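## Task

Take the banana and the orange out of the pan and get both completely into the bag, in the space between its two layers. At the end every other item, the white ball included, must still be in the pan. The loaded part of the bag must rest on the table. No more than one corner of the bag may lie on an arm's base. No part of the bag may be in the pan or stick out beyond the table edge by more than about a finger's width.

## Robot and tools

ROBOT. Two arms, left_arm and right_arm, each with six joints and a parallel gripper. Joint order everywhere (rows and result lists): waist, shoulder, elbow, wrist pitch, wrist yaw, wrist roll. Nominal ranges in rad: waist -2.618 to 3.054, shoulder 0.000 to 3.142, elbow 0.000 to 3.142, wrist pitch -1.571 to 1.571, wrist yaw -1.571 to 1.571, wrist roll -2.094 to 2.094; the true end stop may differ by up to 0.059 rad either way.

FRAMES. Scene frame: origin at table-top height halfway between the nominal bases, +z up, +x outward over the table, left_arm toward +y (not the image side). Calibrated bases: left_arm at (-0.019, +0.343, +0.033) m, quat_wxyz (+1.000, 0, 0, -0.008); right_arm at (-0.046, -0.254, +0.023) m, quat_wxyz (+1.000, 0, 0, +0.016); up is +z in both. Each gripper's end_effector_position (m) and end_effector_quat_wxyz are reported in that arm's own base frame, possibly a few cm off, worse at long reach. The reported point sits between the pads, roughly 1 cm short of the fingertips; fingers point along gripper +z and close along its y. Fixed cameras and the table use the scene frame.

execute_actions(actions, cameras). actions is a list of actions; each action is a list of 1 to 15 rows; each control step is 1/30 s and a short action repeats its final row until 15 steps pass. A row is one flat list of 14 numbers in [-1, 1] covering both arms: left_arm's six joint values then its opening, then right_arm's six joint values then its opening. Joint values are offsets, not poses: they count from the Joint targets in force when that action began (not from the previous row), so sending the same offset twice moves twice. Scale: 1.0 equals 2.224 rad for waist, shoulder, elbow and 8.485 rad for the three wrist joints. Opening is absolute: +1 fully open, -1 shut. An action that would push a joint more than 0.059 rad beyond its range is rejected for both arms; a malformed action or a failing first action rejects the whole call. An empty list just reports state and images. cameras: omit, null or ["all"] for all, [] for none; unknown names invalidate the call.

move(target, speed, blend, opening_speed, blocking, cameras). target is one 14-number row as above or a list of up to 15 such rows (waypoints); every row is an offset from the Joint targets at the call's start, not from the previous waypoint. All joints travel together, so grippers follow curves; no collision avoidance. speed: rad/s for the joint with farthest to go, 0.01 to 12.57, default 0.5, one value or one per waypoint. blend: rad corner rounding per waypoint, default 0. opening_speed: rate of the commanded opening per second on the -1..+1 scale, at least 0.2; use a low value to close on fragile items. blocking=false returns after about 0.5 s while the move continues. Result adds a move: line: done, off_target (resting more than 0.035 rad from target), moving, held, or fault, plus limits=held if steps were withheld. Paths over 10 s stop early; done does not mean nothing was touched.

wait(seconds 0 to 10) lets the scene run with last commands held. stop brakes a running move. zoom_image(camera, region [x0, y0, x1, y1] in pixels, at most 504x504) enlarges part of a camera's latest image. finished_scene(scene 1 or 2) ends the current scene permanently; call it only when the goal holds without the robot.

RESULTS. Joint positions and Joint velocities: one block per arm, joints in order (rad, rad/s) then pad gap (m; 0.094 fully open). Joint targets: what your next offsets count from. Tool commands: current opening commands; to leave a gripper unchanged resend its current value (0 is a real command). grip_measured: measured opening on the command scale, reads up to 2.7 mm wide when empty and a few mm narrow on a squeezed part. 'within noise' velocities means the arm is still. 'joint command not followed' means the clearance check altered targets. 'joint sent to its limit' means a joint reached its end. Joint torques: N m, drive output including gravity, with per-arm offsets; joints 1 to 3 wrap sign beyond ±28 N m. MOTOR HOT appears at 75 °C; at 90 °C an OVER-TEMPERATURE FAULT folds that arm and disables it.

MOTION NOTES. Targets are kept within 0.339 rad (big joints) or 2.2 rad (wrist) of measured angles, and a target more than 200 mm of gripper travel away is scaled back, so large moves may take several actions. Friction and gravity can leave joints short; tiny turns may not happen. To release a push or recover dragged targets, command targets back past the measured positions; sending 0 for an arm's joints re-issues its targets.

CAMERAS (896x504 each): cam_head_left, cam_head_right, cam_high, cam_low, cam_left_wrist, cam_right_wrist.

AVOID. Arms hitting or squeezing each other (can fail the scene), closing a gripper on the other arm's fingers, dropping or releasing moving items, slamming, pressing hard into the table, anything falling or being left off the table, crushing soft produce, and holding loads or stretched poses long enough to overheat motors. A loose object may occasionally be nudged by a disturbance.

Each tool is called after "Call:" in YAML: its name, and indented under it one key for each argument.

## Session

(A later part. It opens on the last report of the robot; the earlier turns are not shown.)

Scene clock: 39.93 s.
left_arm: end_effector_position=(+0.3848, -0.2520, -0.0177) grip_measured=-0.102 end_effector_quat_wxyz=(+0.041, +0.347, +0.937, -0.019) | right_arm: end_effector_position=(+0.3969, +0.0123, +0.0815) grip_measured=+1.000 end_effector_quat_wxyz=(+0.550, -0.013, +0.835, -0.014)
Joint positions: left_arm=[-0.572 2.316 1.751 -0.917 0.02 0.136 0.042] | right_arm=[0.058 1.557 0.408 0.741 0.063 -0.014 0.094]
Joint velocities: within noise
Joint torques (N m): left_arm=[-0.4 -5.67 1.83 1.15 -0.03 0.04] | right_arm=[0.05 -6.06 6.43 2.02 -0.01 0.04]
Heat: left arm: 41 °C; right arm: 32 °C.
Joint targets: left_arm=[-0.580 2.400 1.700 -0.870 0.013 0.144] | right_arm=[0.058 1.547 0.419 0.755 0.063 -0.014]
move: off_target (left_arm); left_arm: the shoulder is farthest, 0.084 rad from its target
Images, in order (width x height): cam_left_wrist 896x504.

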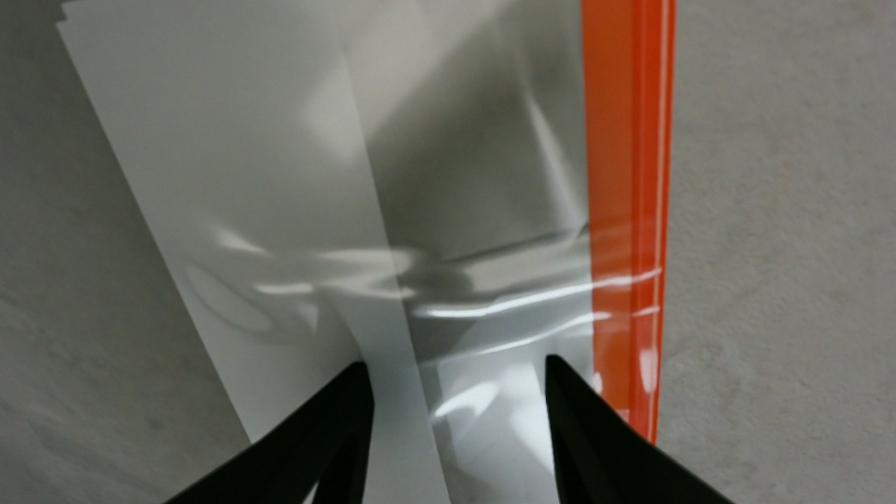

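Call:
move:
  target: [0,0,0,0,0,0,-1,0,0,0,0,0,0,1]
  opening_speed: 0.4
  cameras: ["cam_left_wrist"]

Call:
zoom_image:
  camera: "cam_left_wrist"
  region: [300, 200, 700, 504]

Scene clock: 42.53 s.
left_arm: end_effector_position=(+0.3860, -0.2560, -0.0175) grip_measured=-0.982 end_effector_quat_wxyz=(+0.048, +0.350, +0.935, -0.021) | right_arm: end_effector_position=(+0.3969, +0.0123, +0.0815) grip_measured=+1.000 end_effector_quat_wxyz=(+0.550, -0.013, +0.835, -0.014)
Joint positions: left_arm=[-0.578 2.316 1.751 -0.903 0.021 0.136 0.001] | right_arm=[0.058 1.557 0.408 0.741 0.063 -0.014 0.094]
Joint velocities: within noise
Joint torques (N m): left_arm=[0.02 -5.7 1.91 1.02 -0.04 0.03] | right_arm=[0.03 -6.09 6.42 2.02 -0.01 0.04]
Heat: left arm: 39 °C; right arm: 32 °C.
Joint targets: left_arm=[-0.580 2.400 1.700 -0.870 0.013 0.144] | right_arm=[0.058 1.547 0.419 0.755 0.063 -0.014]
move: off_target (left_arm); left_arm: the shoulder is farthest, 0.084 rad from its target
Images, in order (width x height): cam_left_wrist 896x504.

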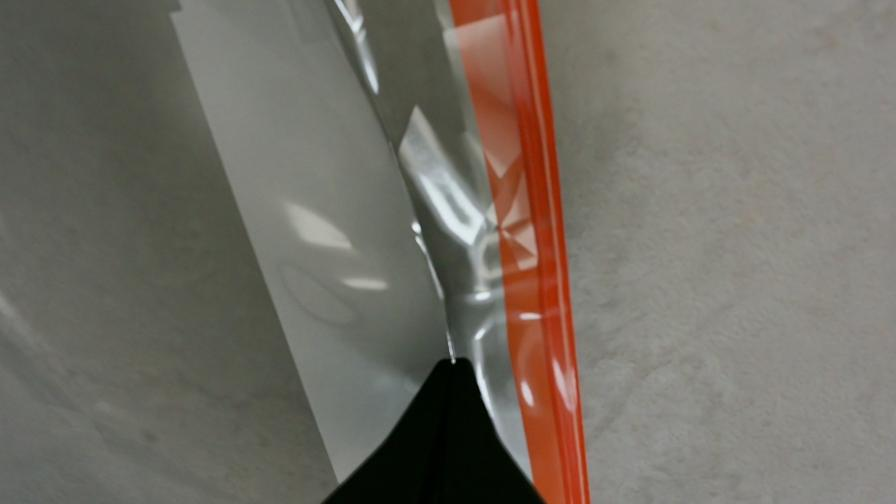

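Scaled by 1.260 from the camera's 896x504 image, which has a finer 1280x720 frame.

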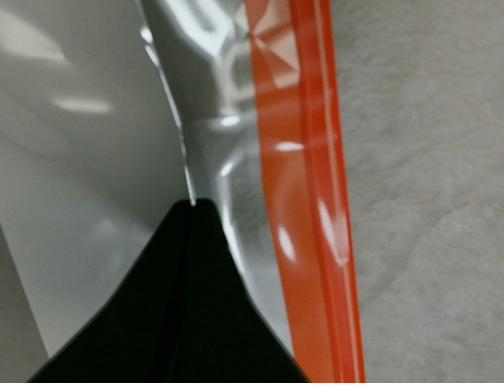

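Call:
move:
  target: [0,-0.060,0.110,-0.032,0,0,-1,0,0,0,0,0,0,1]
  speed: 0.12
  cameras: ["cam_left_wrist","cam_low"]

Call:
zoom_image:
  camera: "cam_left_wrist"
  region: [300, 200, 700, 504]

Call:
zoom_image:
  camera: "cam_low"
  region: [320, 230, 600, 400]

Scene clock: 45.67 s.
left_arm: end_effector_position=(+0.3849, -0.2552, +0.0300) grip_measured=-0.982 end_effector_quat_wxyz=(+0.029, +0.350, +0.936, -0.017) | right_arm: end_effector_position=(+0.3969, +0.0123, +0.0815) grip_measured=+1.000 end_effector_quat_wxyz=(+0.550, -0.013, +0.835, -0.014)
Joint positions: left_arm=[-0.578 2.302 1.925 -1.129 0.021 0.136 0.001] | right_arm=[0.058 1.557 0.408 0.741 0.063 -0.014 0.094]
Joint velocities: within noise
Joint torques (N m): left_arm=[0.02 -15.12 9.01 0.41 -0.04 0.02] | right_arm=[0.03 -6.09 6.45 2.02 -0.01 0.04]
Heat: left arm: 40 °C; right arm: 32 °C.
Joint targets: left_arm=[-0.580 2.266 1.944 -1.142 0.013 0.144] | right_arm=[0.058 1.547 0.419 0.755 0.063 -0.014]
move: off_target (left_arm); left_arm: the shoulder is farthest, 0.036 rad from its target
Images, in order (width x height): cam_low 896x504, cam_left_wrist 896x504.

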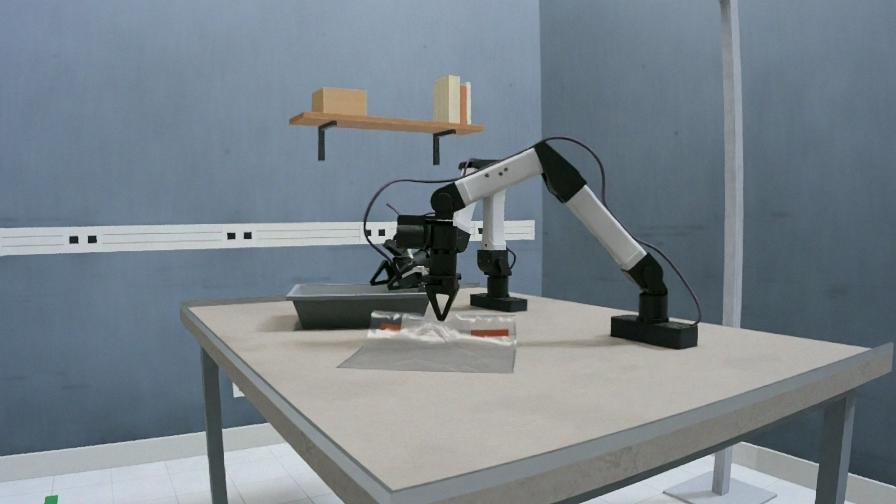

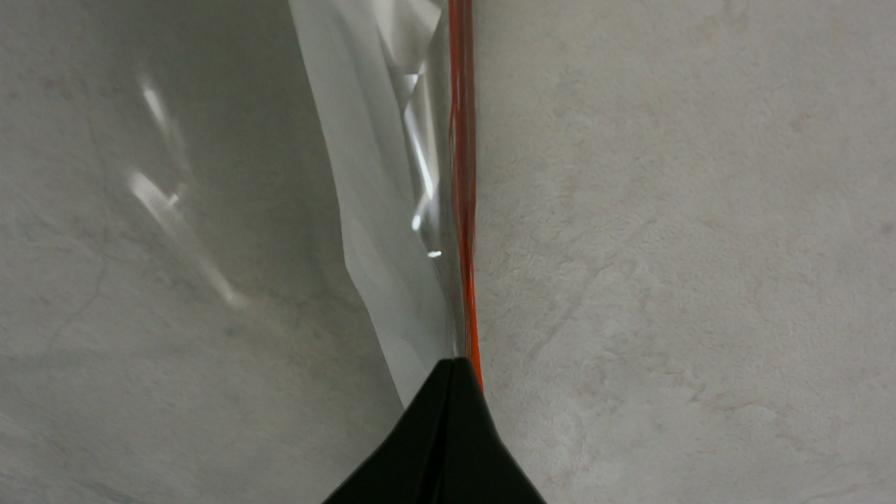

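Scaled by 1.260 from the camera's 896x504 image, which has a finer 1280x720 frame.

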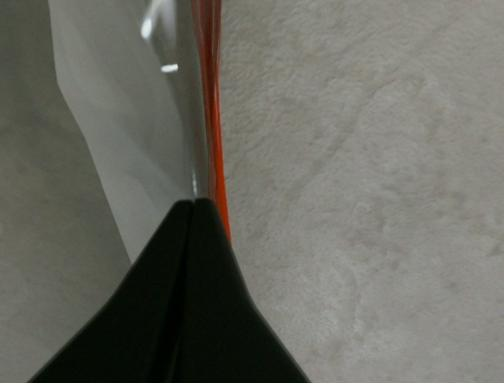

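Scaled by 1.800 from the camera's 896x504 image, which has a finer 1280x720 frame.

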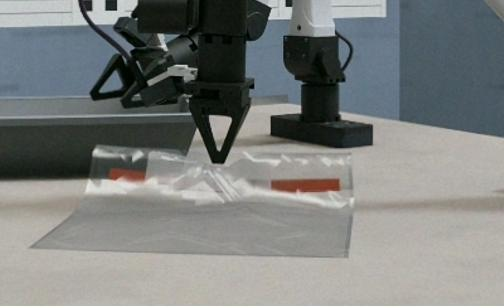

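Call:
zoom_image:
  camera: "cam_low"
  region: [350, 280, 540, 390]

Call:
zoom_image:
  camera: "cam_left_wrist"
  region: [350, 200, 550, 400]

Call:
execute_actions:
  actions: []
  cameras: ["cam_head_left"]

Call:
zoom_image:
  camera: "cam_head_left"
  region: [270, 180, 430, 330]

Scaled by 2.653 from the camera's 896x504 image, which has a finer 1280x720 frame.

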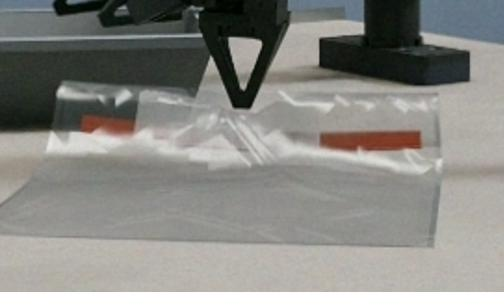

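Scaled by 2.520 from the camera's 896x504 image, which has a finer 1280x720 frame.

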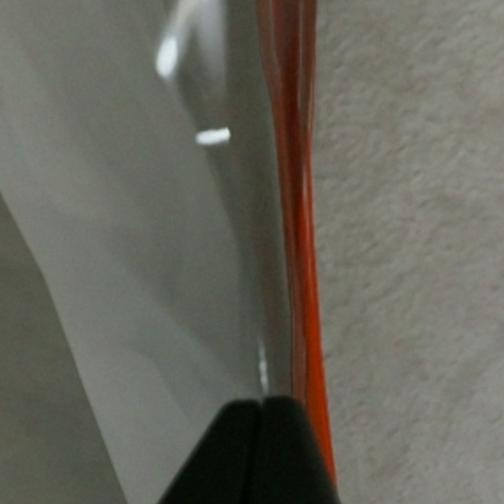

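Scene clock: 46.33 s.
left_arm: end_effector_position=(+0.3848, -0.2551, +0.0300) grip_measured=-0.982 end_effector_quat_wxyz=(+0.028, +0.350, +0.936, -0.017) | right_arm: end_effector_position=(+0.3969, +0.0123, +0.0815) grip_measured=+1.000 end_effector_quat_wxyz=(+0.550, -0.013, +0.835, -0.014)
Joint positions: left_arm=[-0.578 2.302 1.925 -1.13 0.021 0.136 0.001] | right_arm=[0.058 1.557 0.408 0.741 0.063 -0.014 0.094]
Joint velocities: within noise
Joint torques (N m): left_arm=[0.03 -15.09 8.99 0.41 -0.04 0.04] | right_arm=[0.03 -6.09 6.42 2.03 -0.01 0.04]
Heat: left arm: 40 °C; right arm: 32 °C.
Joint targets: left_arm=[-0.580 2.266 1.944 -1.142 0.013 0.144] | right_arm=[0.058 1.547 0.419 0.755 0.063 -0.014]
Tool commands: left_gripper/opening=-1.0 right_gripper/opening=+1.0
Images, in order (width x height): cam_head_left 896x504.

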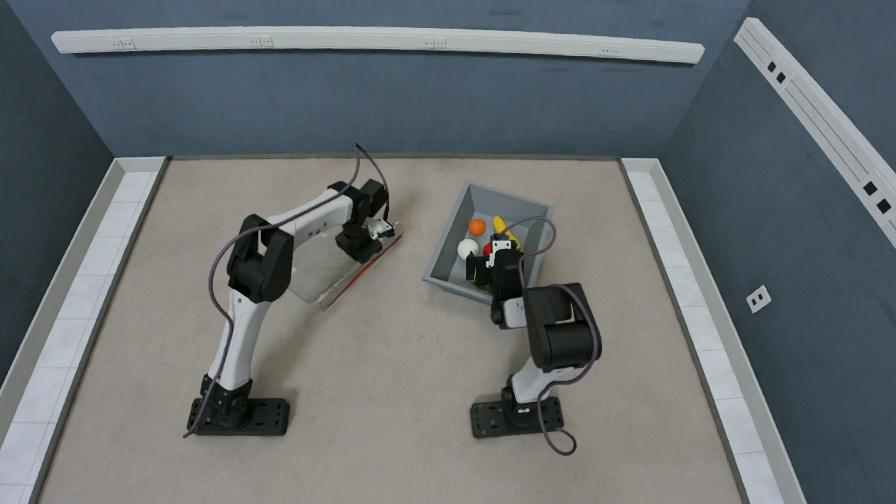

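Scaled by 3.150 from the camera's 896x504 image, which has a finer 1280x720 frame.

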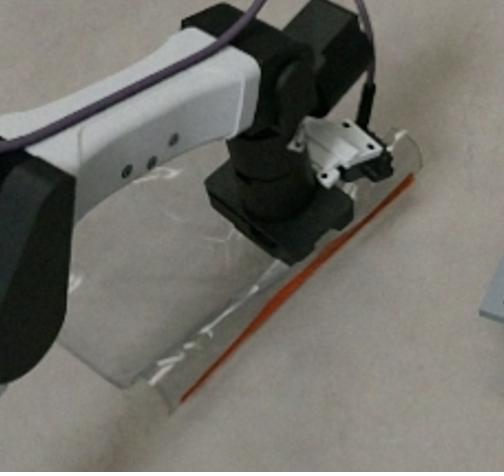

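Call:
move:
  target: [0,-0.019,0.058,-0.020,0,0,-1,0,0,0,0,0,0,1]
  speed: 0.12
  cameras: ["cam_left_wrist","cam_low","cam_head_left"]

Call:
zoom_image:
  camera: "cam_head_left"
  region: [270, 180, 430, 330]

Call:
zoom_image:
  camera: "cam_low"
  region: [350, 280, 540, 390]

Scene clock: 48.77 s.
left_arm: end_effector_position=(+0.3798, -0.2519, +0.0795) grip_measured=-0.982 end_effector_quat_wxyz=(+0.028, +0.350, +0.936, -0.017) | right_arm: end_effector_position=(+0.3969, +0.0123, +0.0815) grip_measured=+1.000 end_effector_quat_wxyz=(+0.550, -0.013, +0.835, -0.014)
Joint positions: left_arm=[-0.578 2.261 2.052 -1.299 0.021 0.136 0.001] | right_arm=[0.058 1.557 0.408 0.741 0.063 -0.014 0.094]
Joint velocities: within noise
Joint torques (N m): left_arm=[0.02 -14.98 9.17 0.39 -0.04 0.02] | right_arm=[0.02 -6.09 6.43 2.02 -0.01 0.04]
Heat: left arm: 42 °C; right arm: 32 °C.
Joint targets: left_arm=[-0.580 2.224 2.073 -1.311 0.013 0.144] | right_arm=[0.058 1.547 0.419 0.755 0.063 -0.014]
move: off_target (left_arm); left_arm: the shoulder is farthest, 0.038 rad from its target
Images, in order (width x height): cam_head_left 896x504, cam_low 896x504, cam_left_wrist 896x504.

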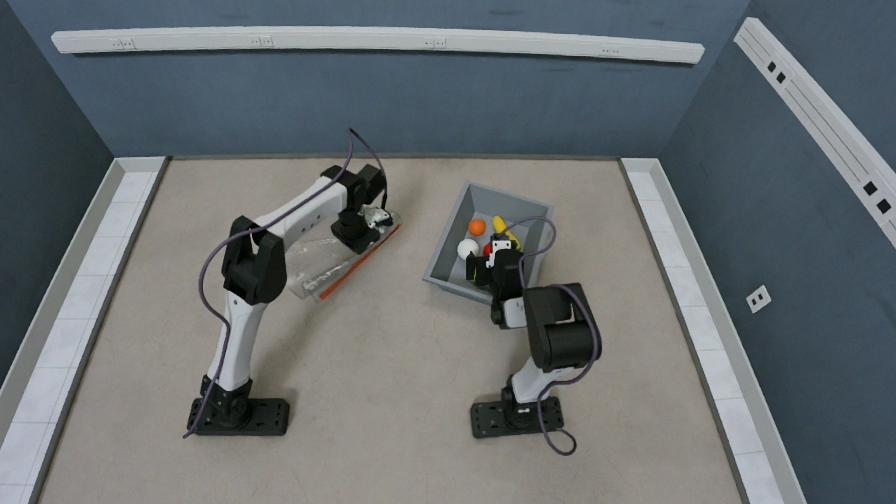

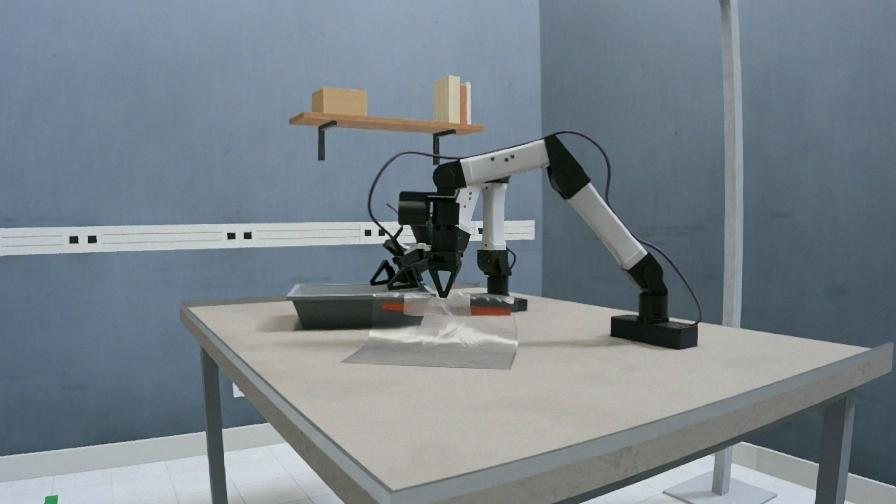

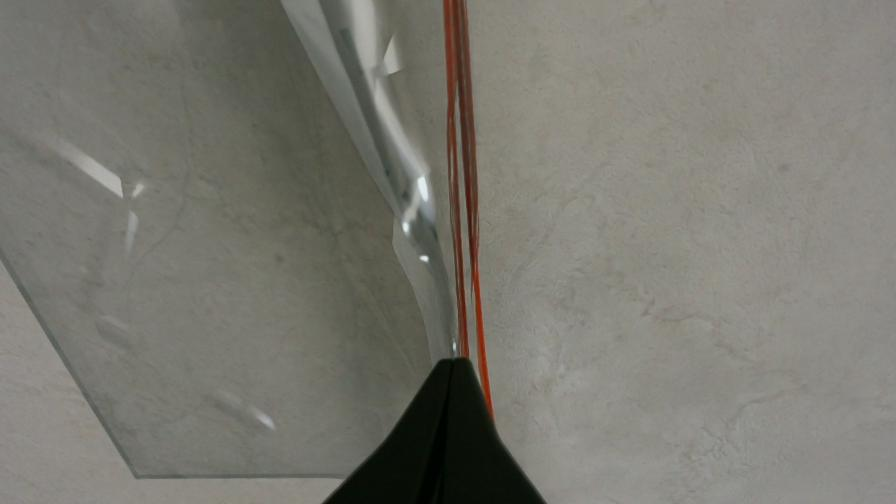

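Scaled by 3.150 from the camera's 896x504 image, which has a finer 1280x720 frame.

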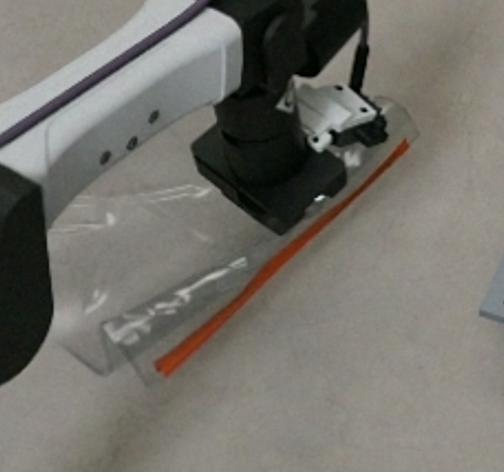

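Scaled by 2.653 from the camera's 896x504 image, which has a finer 1280x720 frame.

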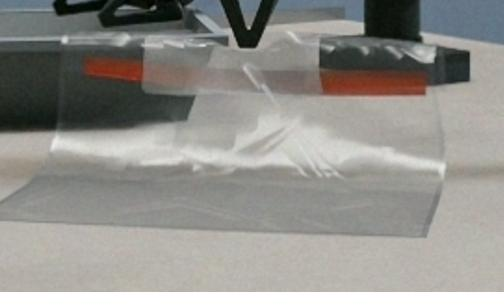

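Call:
move:
  target:
    - [0,0.0522,-0.1155,0.0436,0,0,-1,0,0,0,0,0,0,1]
    - [0,0.0522,-0.1155,0.0436,0,0,0.0,0,0,0,0,0,0,1]
  speed: 0.25
  cameras: ["cam_left_wrist","cam_low"]

Call:
zoom_image:
  camera: "cam_left_wrist"
  region: [300, 200, 700, 504]

Scene clock: 51.93 s.
left_arm: end_effector_position=(+0.3952, -0.2620, -0.0015) grip_measured=-0.002 end_effector_quat_wxyz=(+0.057, +0.350, +0.935, -0.024) | right_arm: end_effector_position=(+0.3969, +0.0123, +0.0815) grip_measured=+1.000 end_effector_quat_wxyz=(+0.550, -0.013, +0.835, -0.014)
Joint positions: left_arm=[-0.578 2.322 1.825 -0.952 0.021 0.137 0.047] | right_arm=[0.058 1.557 0.408 0.741 0.063 -0.014 0.094]
Joint velocities: within noise
Joint torques (N m): left_arm=[0.03 -10.93 6.16 0.79 -0.04 0.03] | right_arm=[0.03 -6.08 6.43 2.03 -0.01 0.04]
Heat: left arm: 41 °C; right arm: 32 °C.
Joint targets: left_arm=[-0.580 2.340 1.816 -0.941 0.013 0.144] | right_arm=[0.058 1.547 0.419 0.755 0.063 -0.014]
move: done
Images, in order (width x height): cam_low 896x504, cam_left_wrist 896x504.

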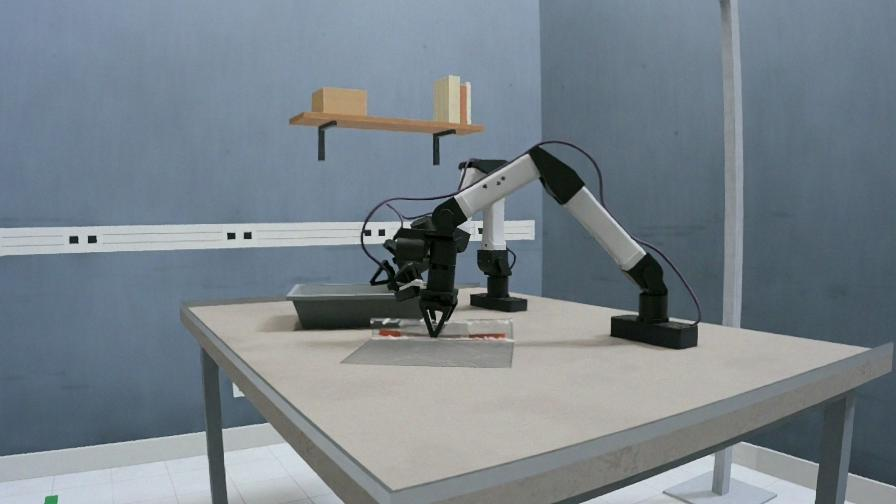

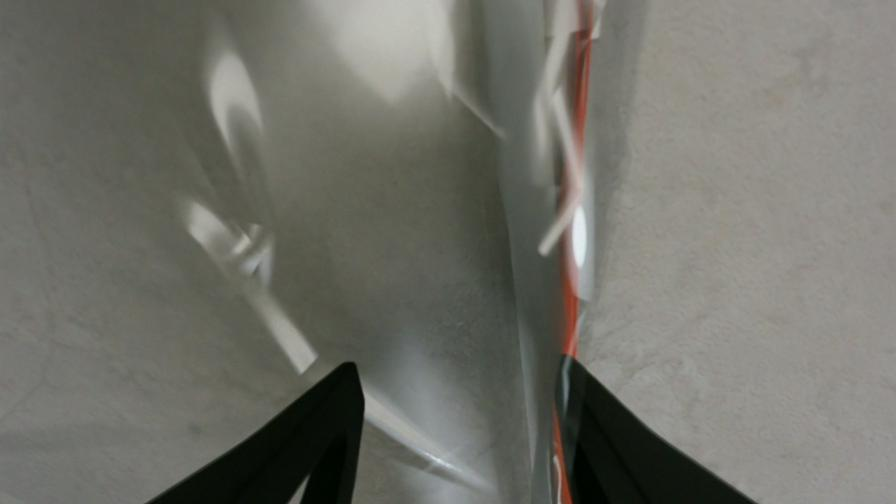

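Scaled by 1.260 from the camera's 896x504 image, which has a finer 1280x720 frame.

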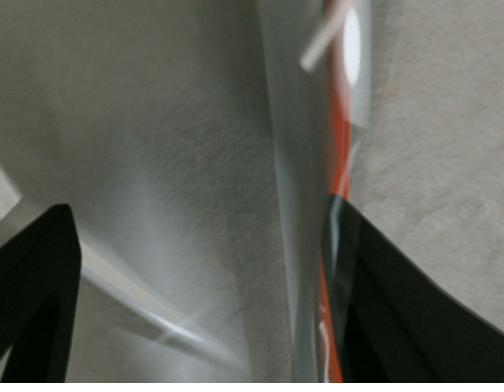

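Call:
move:
  target: [0,-0.045,0.10,-0.0355,0,0,0,0,0,0,0,0,0,1]
  speed: 0.3
  cameras: ["cam_left_wrist","cam_low","cam_head_left"]

Call:
zoom_image:
  camera: "cam_low"
  region: [350, 280, 540, 390]

Call:
zoom_image:
  camera: "cam_head_left"
  region: [270, 180, 430, 330]

Scene clock: 53.87 s.
left_arm: end_effector_position=(+0.3875, -0.2569, +0.0691) grip_measured=-0.002 end_effector_quat_wxyz=(+0.043, +0.350, +0.936, -0.020) | right_arm: end_effector_position=(+0.3969, +0.0123, +0.0815) grip_measured=+1.000 end_effector_quat_wxyz=(+0.550, -0.013, +0.835, -0.014)
Joint positions: left_arm=[-0.578 2.269 2.022 -1.23 0.021 0.137 0.047] | right_arm=[0.058 1.557 0.408 0.741 0.063 -0.014 0.094]
Joint velocities: within noise
Joint torques (N m): left_arm=[0.01 -14.42 8.88 0.47 -0.04 0.03] | right_arm=[0.03 -6.08 6.42 2.02 -0.02 0.04]
Heat: left arm: 42 °C; right arm: 32 °C.
Joint targets: left_arm=[-0.580 2.240 2.039 -1.243 0.013 0.144] | right_arm=[0.058 1.547 0.419 0.755 0.063 -0.014]
move: done
Images, in order (width x height): cam_head_left 896x504, cam_low 896x504, cam_left_wrist 896x504.

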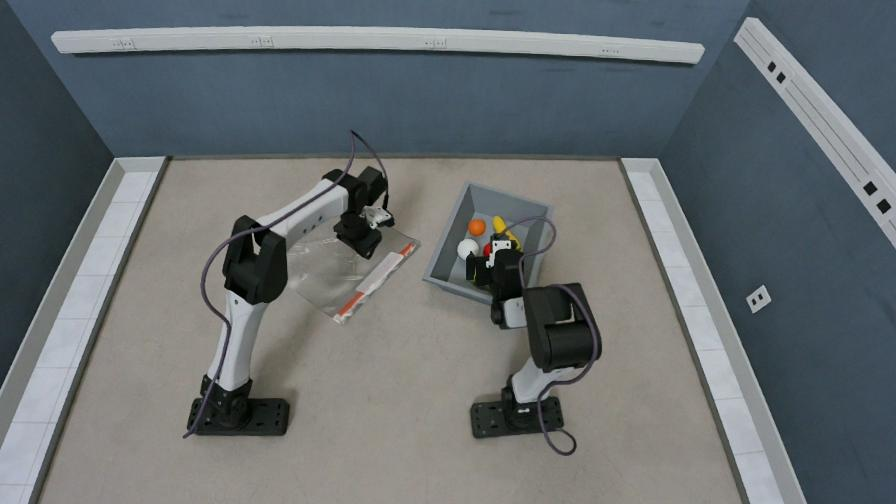

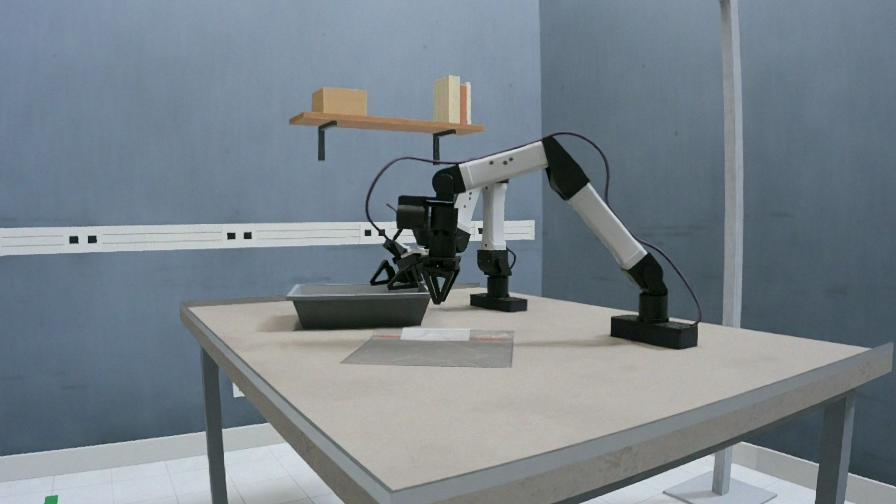

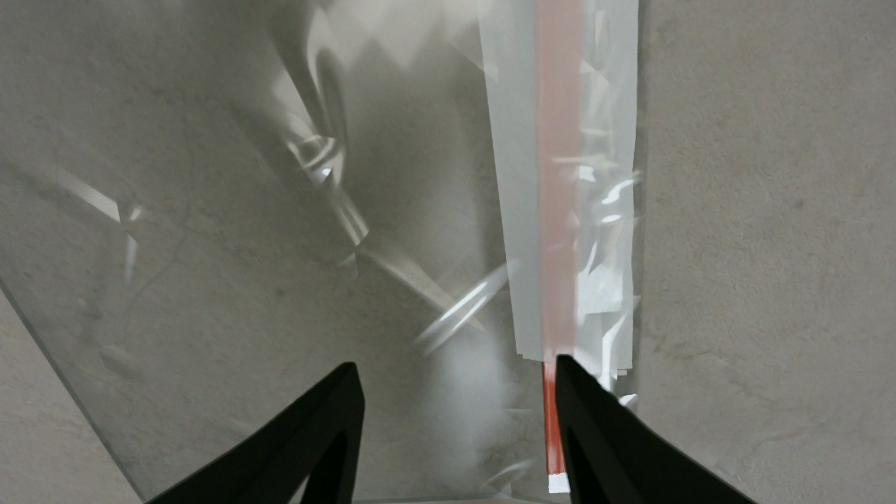

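Scaled by 2.653 from the camera's 896x504 image, which has a finer 1280x720 frame.

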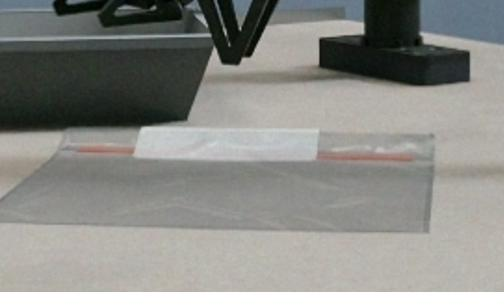

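Scaled by 3.150 from the camera's 896x504 image, which has a finer 1280x720 frame.

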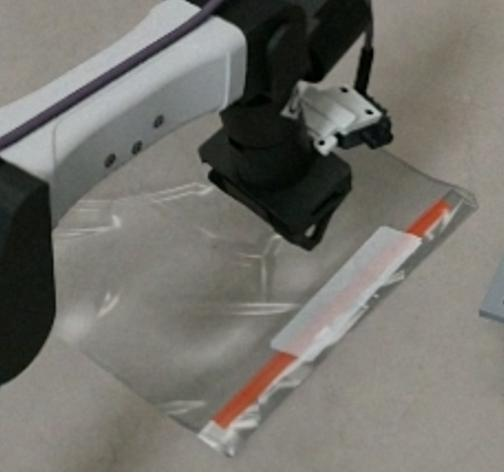

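Call:
move:
  target:
    - [0,0.045,-0.1,0.0355,0,0,0.0,0,0,0,0,0,0,1]
    - [0,0.0719,-0.1524,0.044,0,0,0.0,0,0,0,0,0,0,1]
    - [0,0.0719,-0.1524,0.044,0,0,-1,0,0,0,0,0,0,1]
  speed: [0.3,0.15,0.15]
  opening_speed: 0.5
  cameras: ["cam_left_wrist"]

Scene clock: 59.00 s.
left_arm: end_effector_position=(+0.3887, -0.2621, -0.0172) grip_measured=-0.982 end_effector_quat_wxyz=(+0.057, +0.352, +0.934, -0.028) | right_arm: end_effector_position=(+0.3969, +0.0123, +0.0815) grip_measured=+1.000 end_effector_quat_wxyz=(+0.550, -0.013, +0.835, -0.014)
Joint positions: left_arm=[-0.582 2.318 1.753 -0.882 0.03 0.137 0.001] | right_arm=[0.058 1.557 0.408 0.741 0.063 -0.014 0.094]
Joint velocities: within noise
Joint torques (N m): left_arm=[0.39 -5.86 1.81 0.83 -0.11 0.03] | right_arm=[0.02 -6.06 6.42 2.02 0 0.04]
Heat: left arm: 41 °C; right arm: 33 °C.
Joint targets: left_arm=[-0.580 2.400 1.700 -0.869 0.013 0.144] | right_arm=[0.058 1.547 0.419 0.755 0.063 -0.014]
move: off_target (left_arm); target 3's new numbers were sent with left_arm's shoulder 0.082 rad from that target; left_arm: the shoulder is farthest, 0.082 rad from its target
Images, in order (width x height): cam_left_wrist 896x504.

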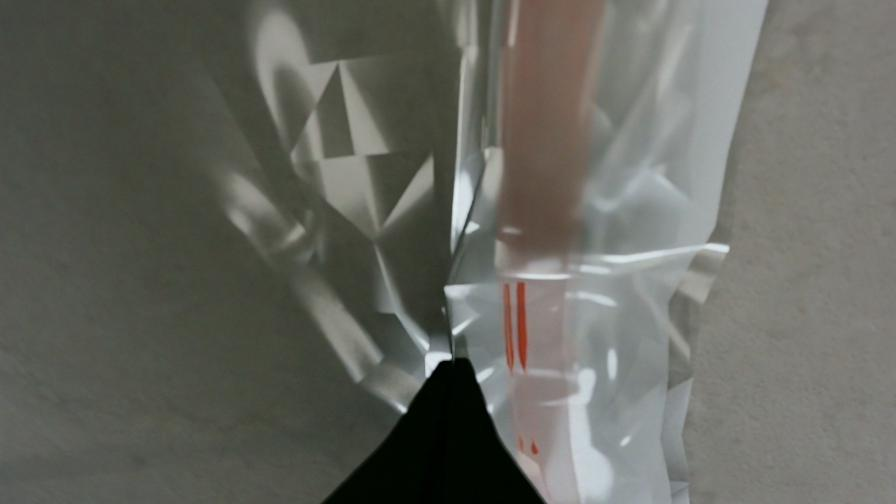

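Call:
move:
  target:
    - [0,-0.06,0.11,-0.032,0,0,-1,0,0,0,0,0,0,1]
    - [0,-0.0405,0.2855,-0.0718,0,0,-1,0,0,0,0,0,0,1]
  speed: [0.15,0.25]
  cameras: ["cam_left_wrist","cam_low","cam_head_left"]

Call:
zoom_image:
  camera: "cam_low"
  region: [350, 260, 540, 390]

Call:
zoom_image:
  camera: "cam_head_left"
  region: [270, 180, 430, 330]

Scene clock: 63.43 s.
left_arm: end_effector_position=(+0.3893, -0.2624, +0.1263) grip_measured=-0.983 end_effector_quat_wxyz=(+0.051, +0.352, +0.934, -0.027) | right_arm: end_effector_position=(+0.3969, +0.0123, +0.0815) grip_measured=+1.000 end_effector_quat_wxyz=(+0.550, -0.013, +0.835, -0.014)
Joint positions: left_arm=[-0.582 2.308 2.315 -1.466 0.03 0.137 0.001] | right_arm=[0.058 1.557 0.408 0.741 0.063 -0.014 0.094]
Joint velocities: within noise
Joint torques (N m): left_arm=[0.36 -12.15 8.94 0.51 -0.11 0.03] | right_arm=[0.02 -6.06 6.42 2.02 -0.01 0.04]
Heat: left arm: 42 °C; right arm: 33 °C.
Joint targets: left_arm=[-0.580 2.310 2.335 -1.479 0.013 0.144] | right_arm=[0.058 1.547 0.419 0.755 0.063 -0.014]
move: done
Images, in order (width x height): cam_head_left 896x504, cam_low 896x504, cam_left_wrist 896x504.

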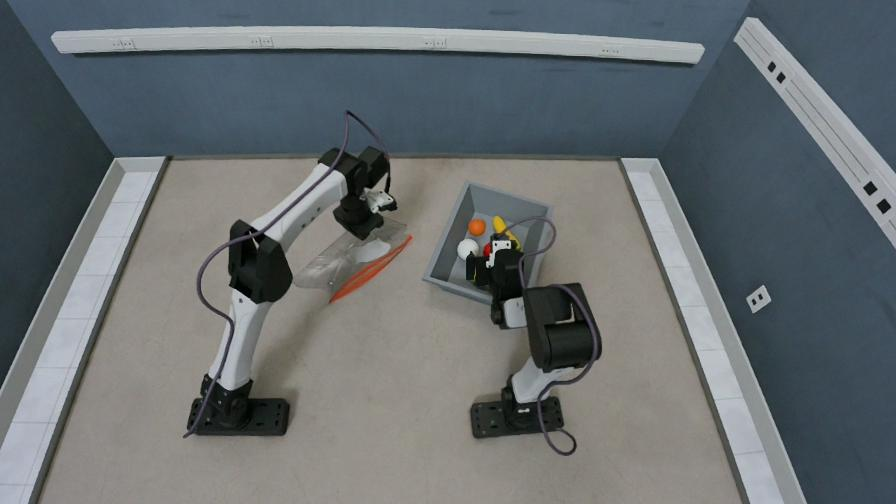

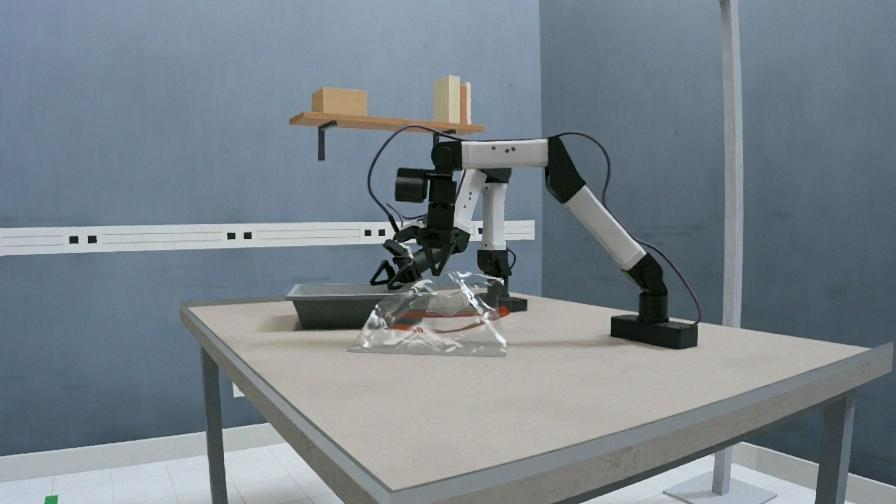

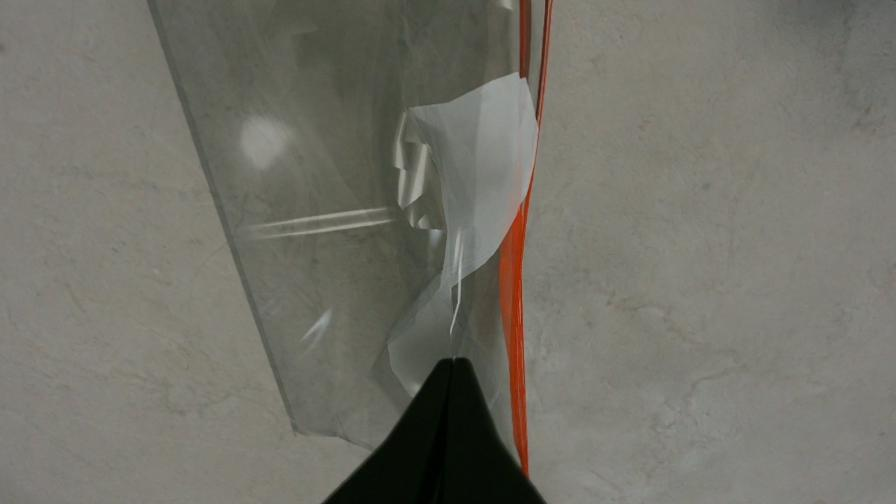

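Scaled by 2.653 from the camera's 896x504 image, which has a finer 1280x720 frame.

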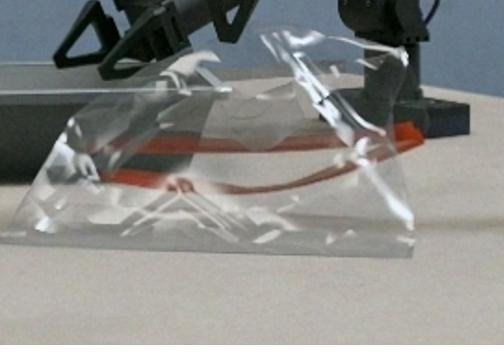

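Scaled by 3.150 from the camera's 896x504 image, which has a finer 1280x720 frame.

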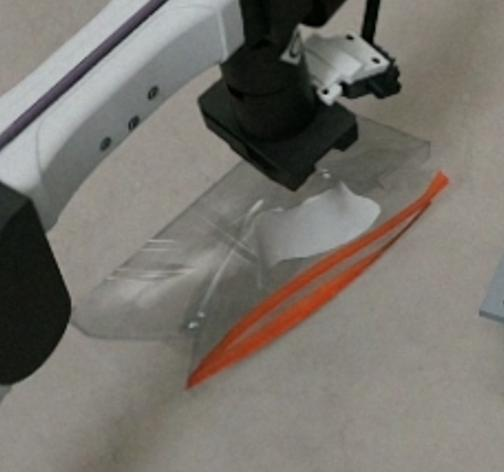

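Call:
move:
  target: [0.027,-0.2455,-0.3219,0.0722,0,0,-1,0,0,0,0,0,0,1]
  speed: 0.3
  cameras: ["cam_left_wrist","cam_low","cam_head_left"]

Call:
zoom_image:
  camera: "cam_low"
  region: [330, 230, 540, 390]

Call:
zoom_image:
  camera: "cam_head_left"
  region: [270, 180, 430, 330]

Scene clock: 67.90 s.
left_arm: end_effector_position=(+0.3902, -0.2326, +0.1787) grip_measured=-0.983 end_effector_quat_wxyz=(+0.255, +0.318, +0.911, -0.065) | right_arm: end_effector_position=(+0.3969, +0.0123, +0.0815) grip_measured=+1.000 end_effector_quat_wxyz=(+0.550, -0.013, +0.835, -0.014)
Joint positions: left_arm=[-0.527 1.793 1.631 -0.877 0.029 0.137 0.001] | right_arm=[0.058 1.557 0.408 0.741 0.063 -0.014 0.094]
Joint velocities: within noise
Joint torques (N m): left_arm=[0.73 -11.29 6.82 1.69 -0.13 0.02] | right_arm=[0.02 -6.09 6.43 2.02 -0.01 0.04]
Heat: left arm: 43 °C; right arm: 33 °C.
Joint targets: left_arm=[-0.520 1.764 1.619 -0.866 0.013 0.144] | right_arm=[0.058 1.547 0.419 0.755 0.063 -0.014]
move: done
Images, in order (width x height): cam_head_left 896x504, cam_low 896x504, cam_left_wrist 896x504.

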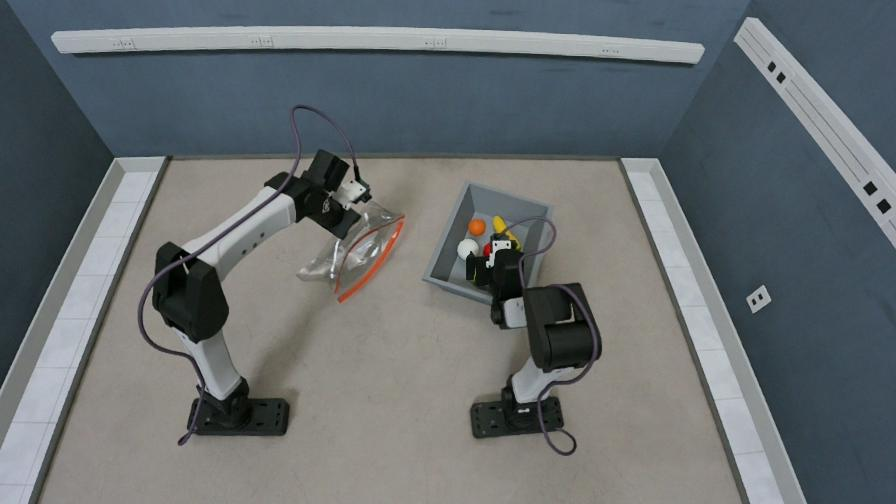

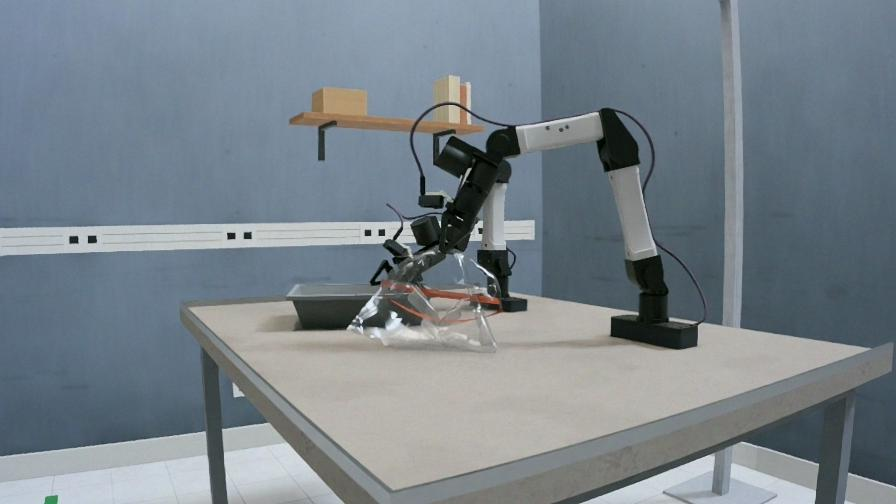

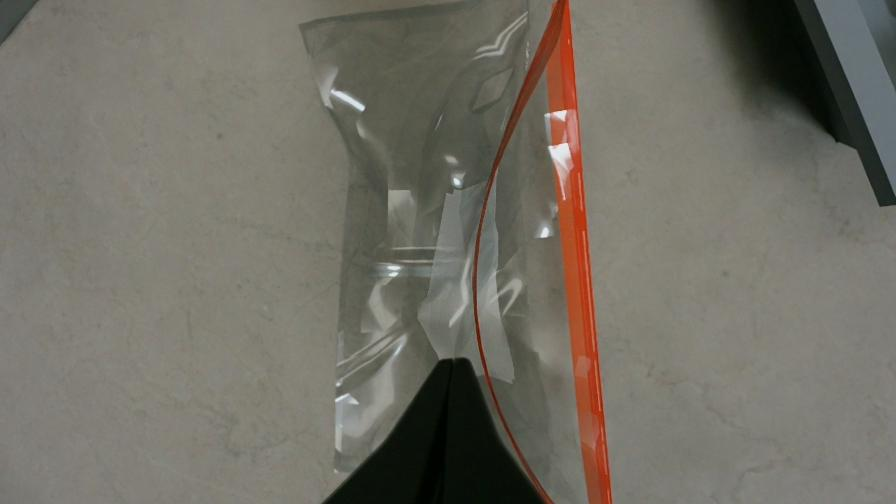

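Scaled by 2.400 from the camera's 896x504 image, which has a finer 1280x720 frame.

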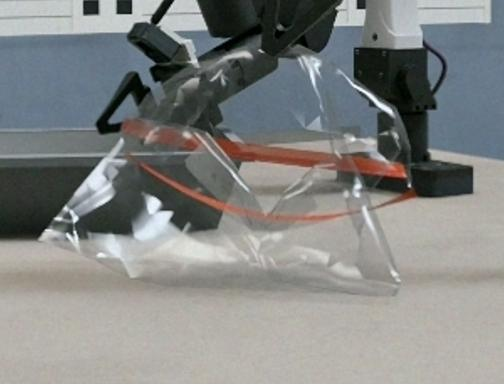

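Scaled by 3.150 from the camera's 896x504 image, which has a finer 1280x720 frame.

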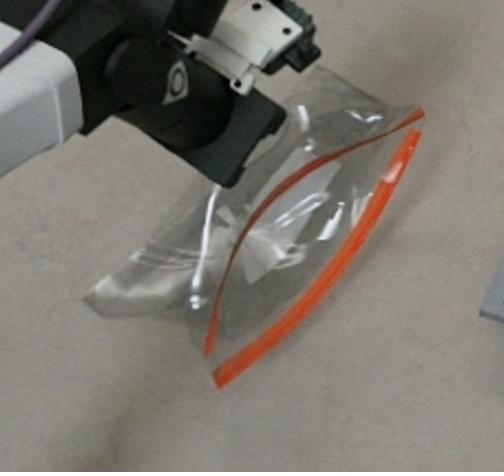

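Call:
move:
  target:
    - [0,0,-0.0728,0.0189,0,0,-1,0,0,0,0,0,0,1]
    - [0.054,0,-0.0728,0.0189,0,0,-1,0,0,0,0,0,0,1]
  speed: 0.25
  cameras: ["cam_left_wrist","cam_low","cam_head_left"]

Call:
zoom_image:
  camera: "cam_low"
  region: [330, 230, 540, 390]

Call:
zoom_image:
  camera: "cam_head_left"
  region: [270, 180, 430, 330]

Scene clock: 71.80 s.
left_arm: end_effector_position=(+0.4156, -0.1811, +0.1382) grip_measured=-0.983 end_effector_quat_wxyz=(+0.259, +0.260, +0.929, -0.047) | right_arm: end_effector_position=(+0.3969, +0.0123, +0.0815) grip_measured=+1.000 end_effector_quat_wxyz=(+0.550, -0.013, +0.835, -0.014)
Joint positions: left_arm=[-0.401 1.79 1.466 -0.715 0.026 0.137 0.001] | right_arm=[0.058 1.557 0.408 0.741 0.063 -0.014 0.094]
Joint velocities: within noise
Joint torques (N m): left_arm=[0.24 -11.03 7.13 1.64 -0.11 0.01] | right_arm=[0.03 -6.06 6.41 2.02 -0.01 0.04]
Heat: left arm: 43 °C; right arm: 33 °C.
Joint targets: left_arm=[-0.400 1.764 1.457 -0.706 0.013 0.144] | right_arm=[0.058 1.547 0.419 0.755 0.063 -0.014]
move: done
Images, in order (width x height): cam_head_left 896x504, cam_low 896x504, cam_left_wrist 896x504.

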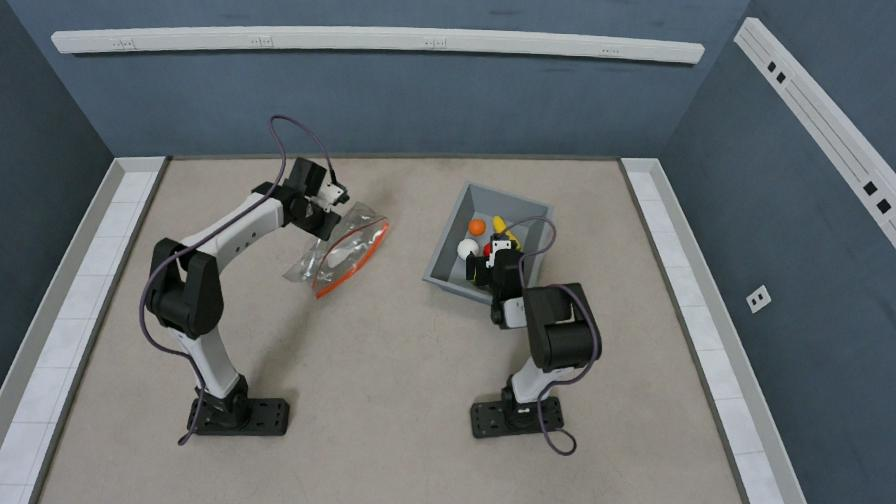

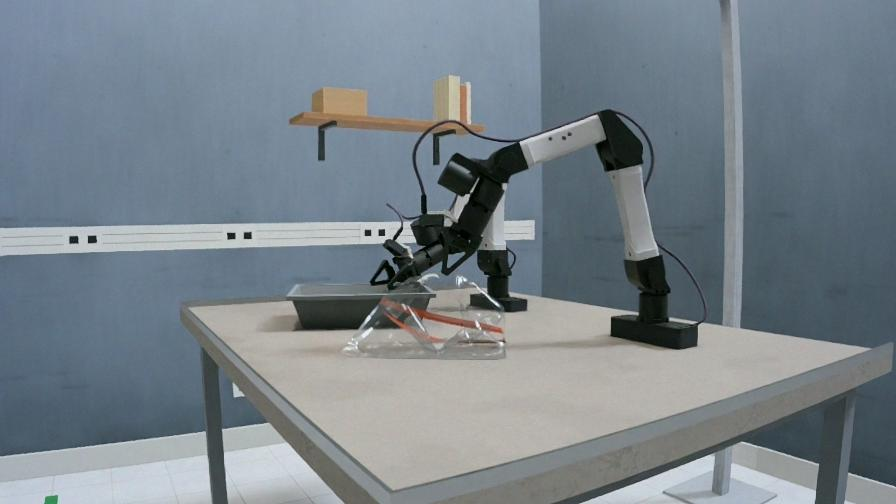

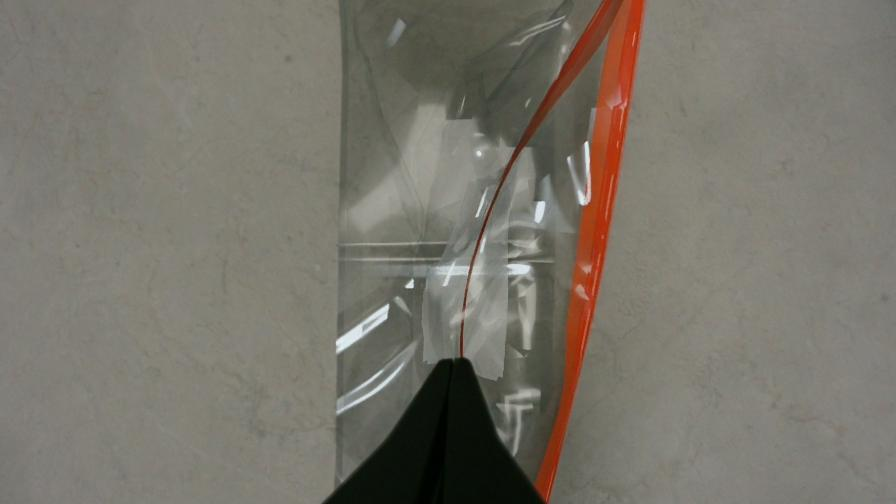

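Scaled by 2.400 from the camera's 896x504 image, which has a finer 1280x720 frame.

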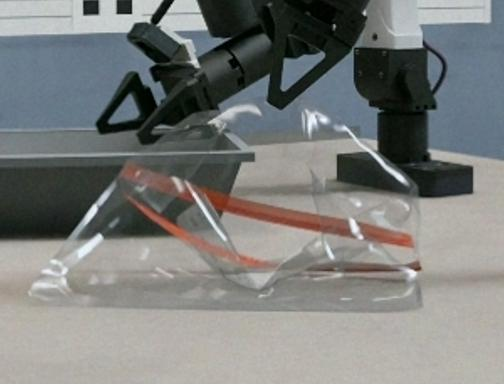

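Scaled by 3.150 from the camera's 896x504 image, which has a finer 1280x720 frame.

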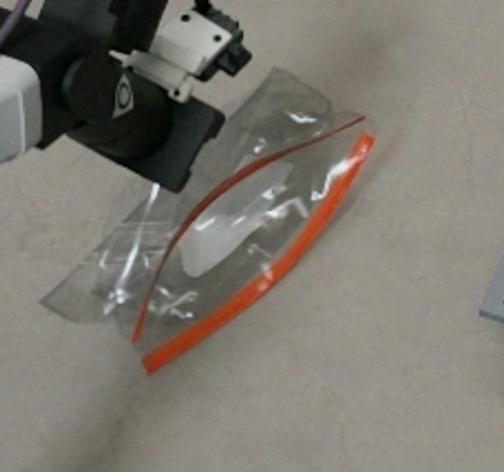

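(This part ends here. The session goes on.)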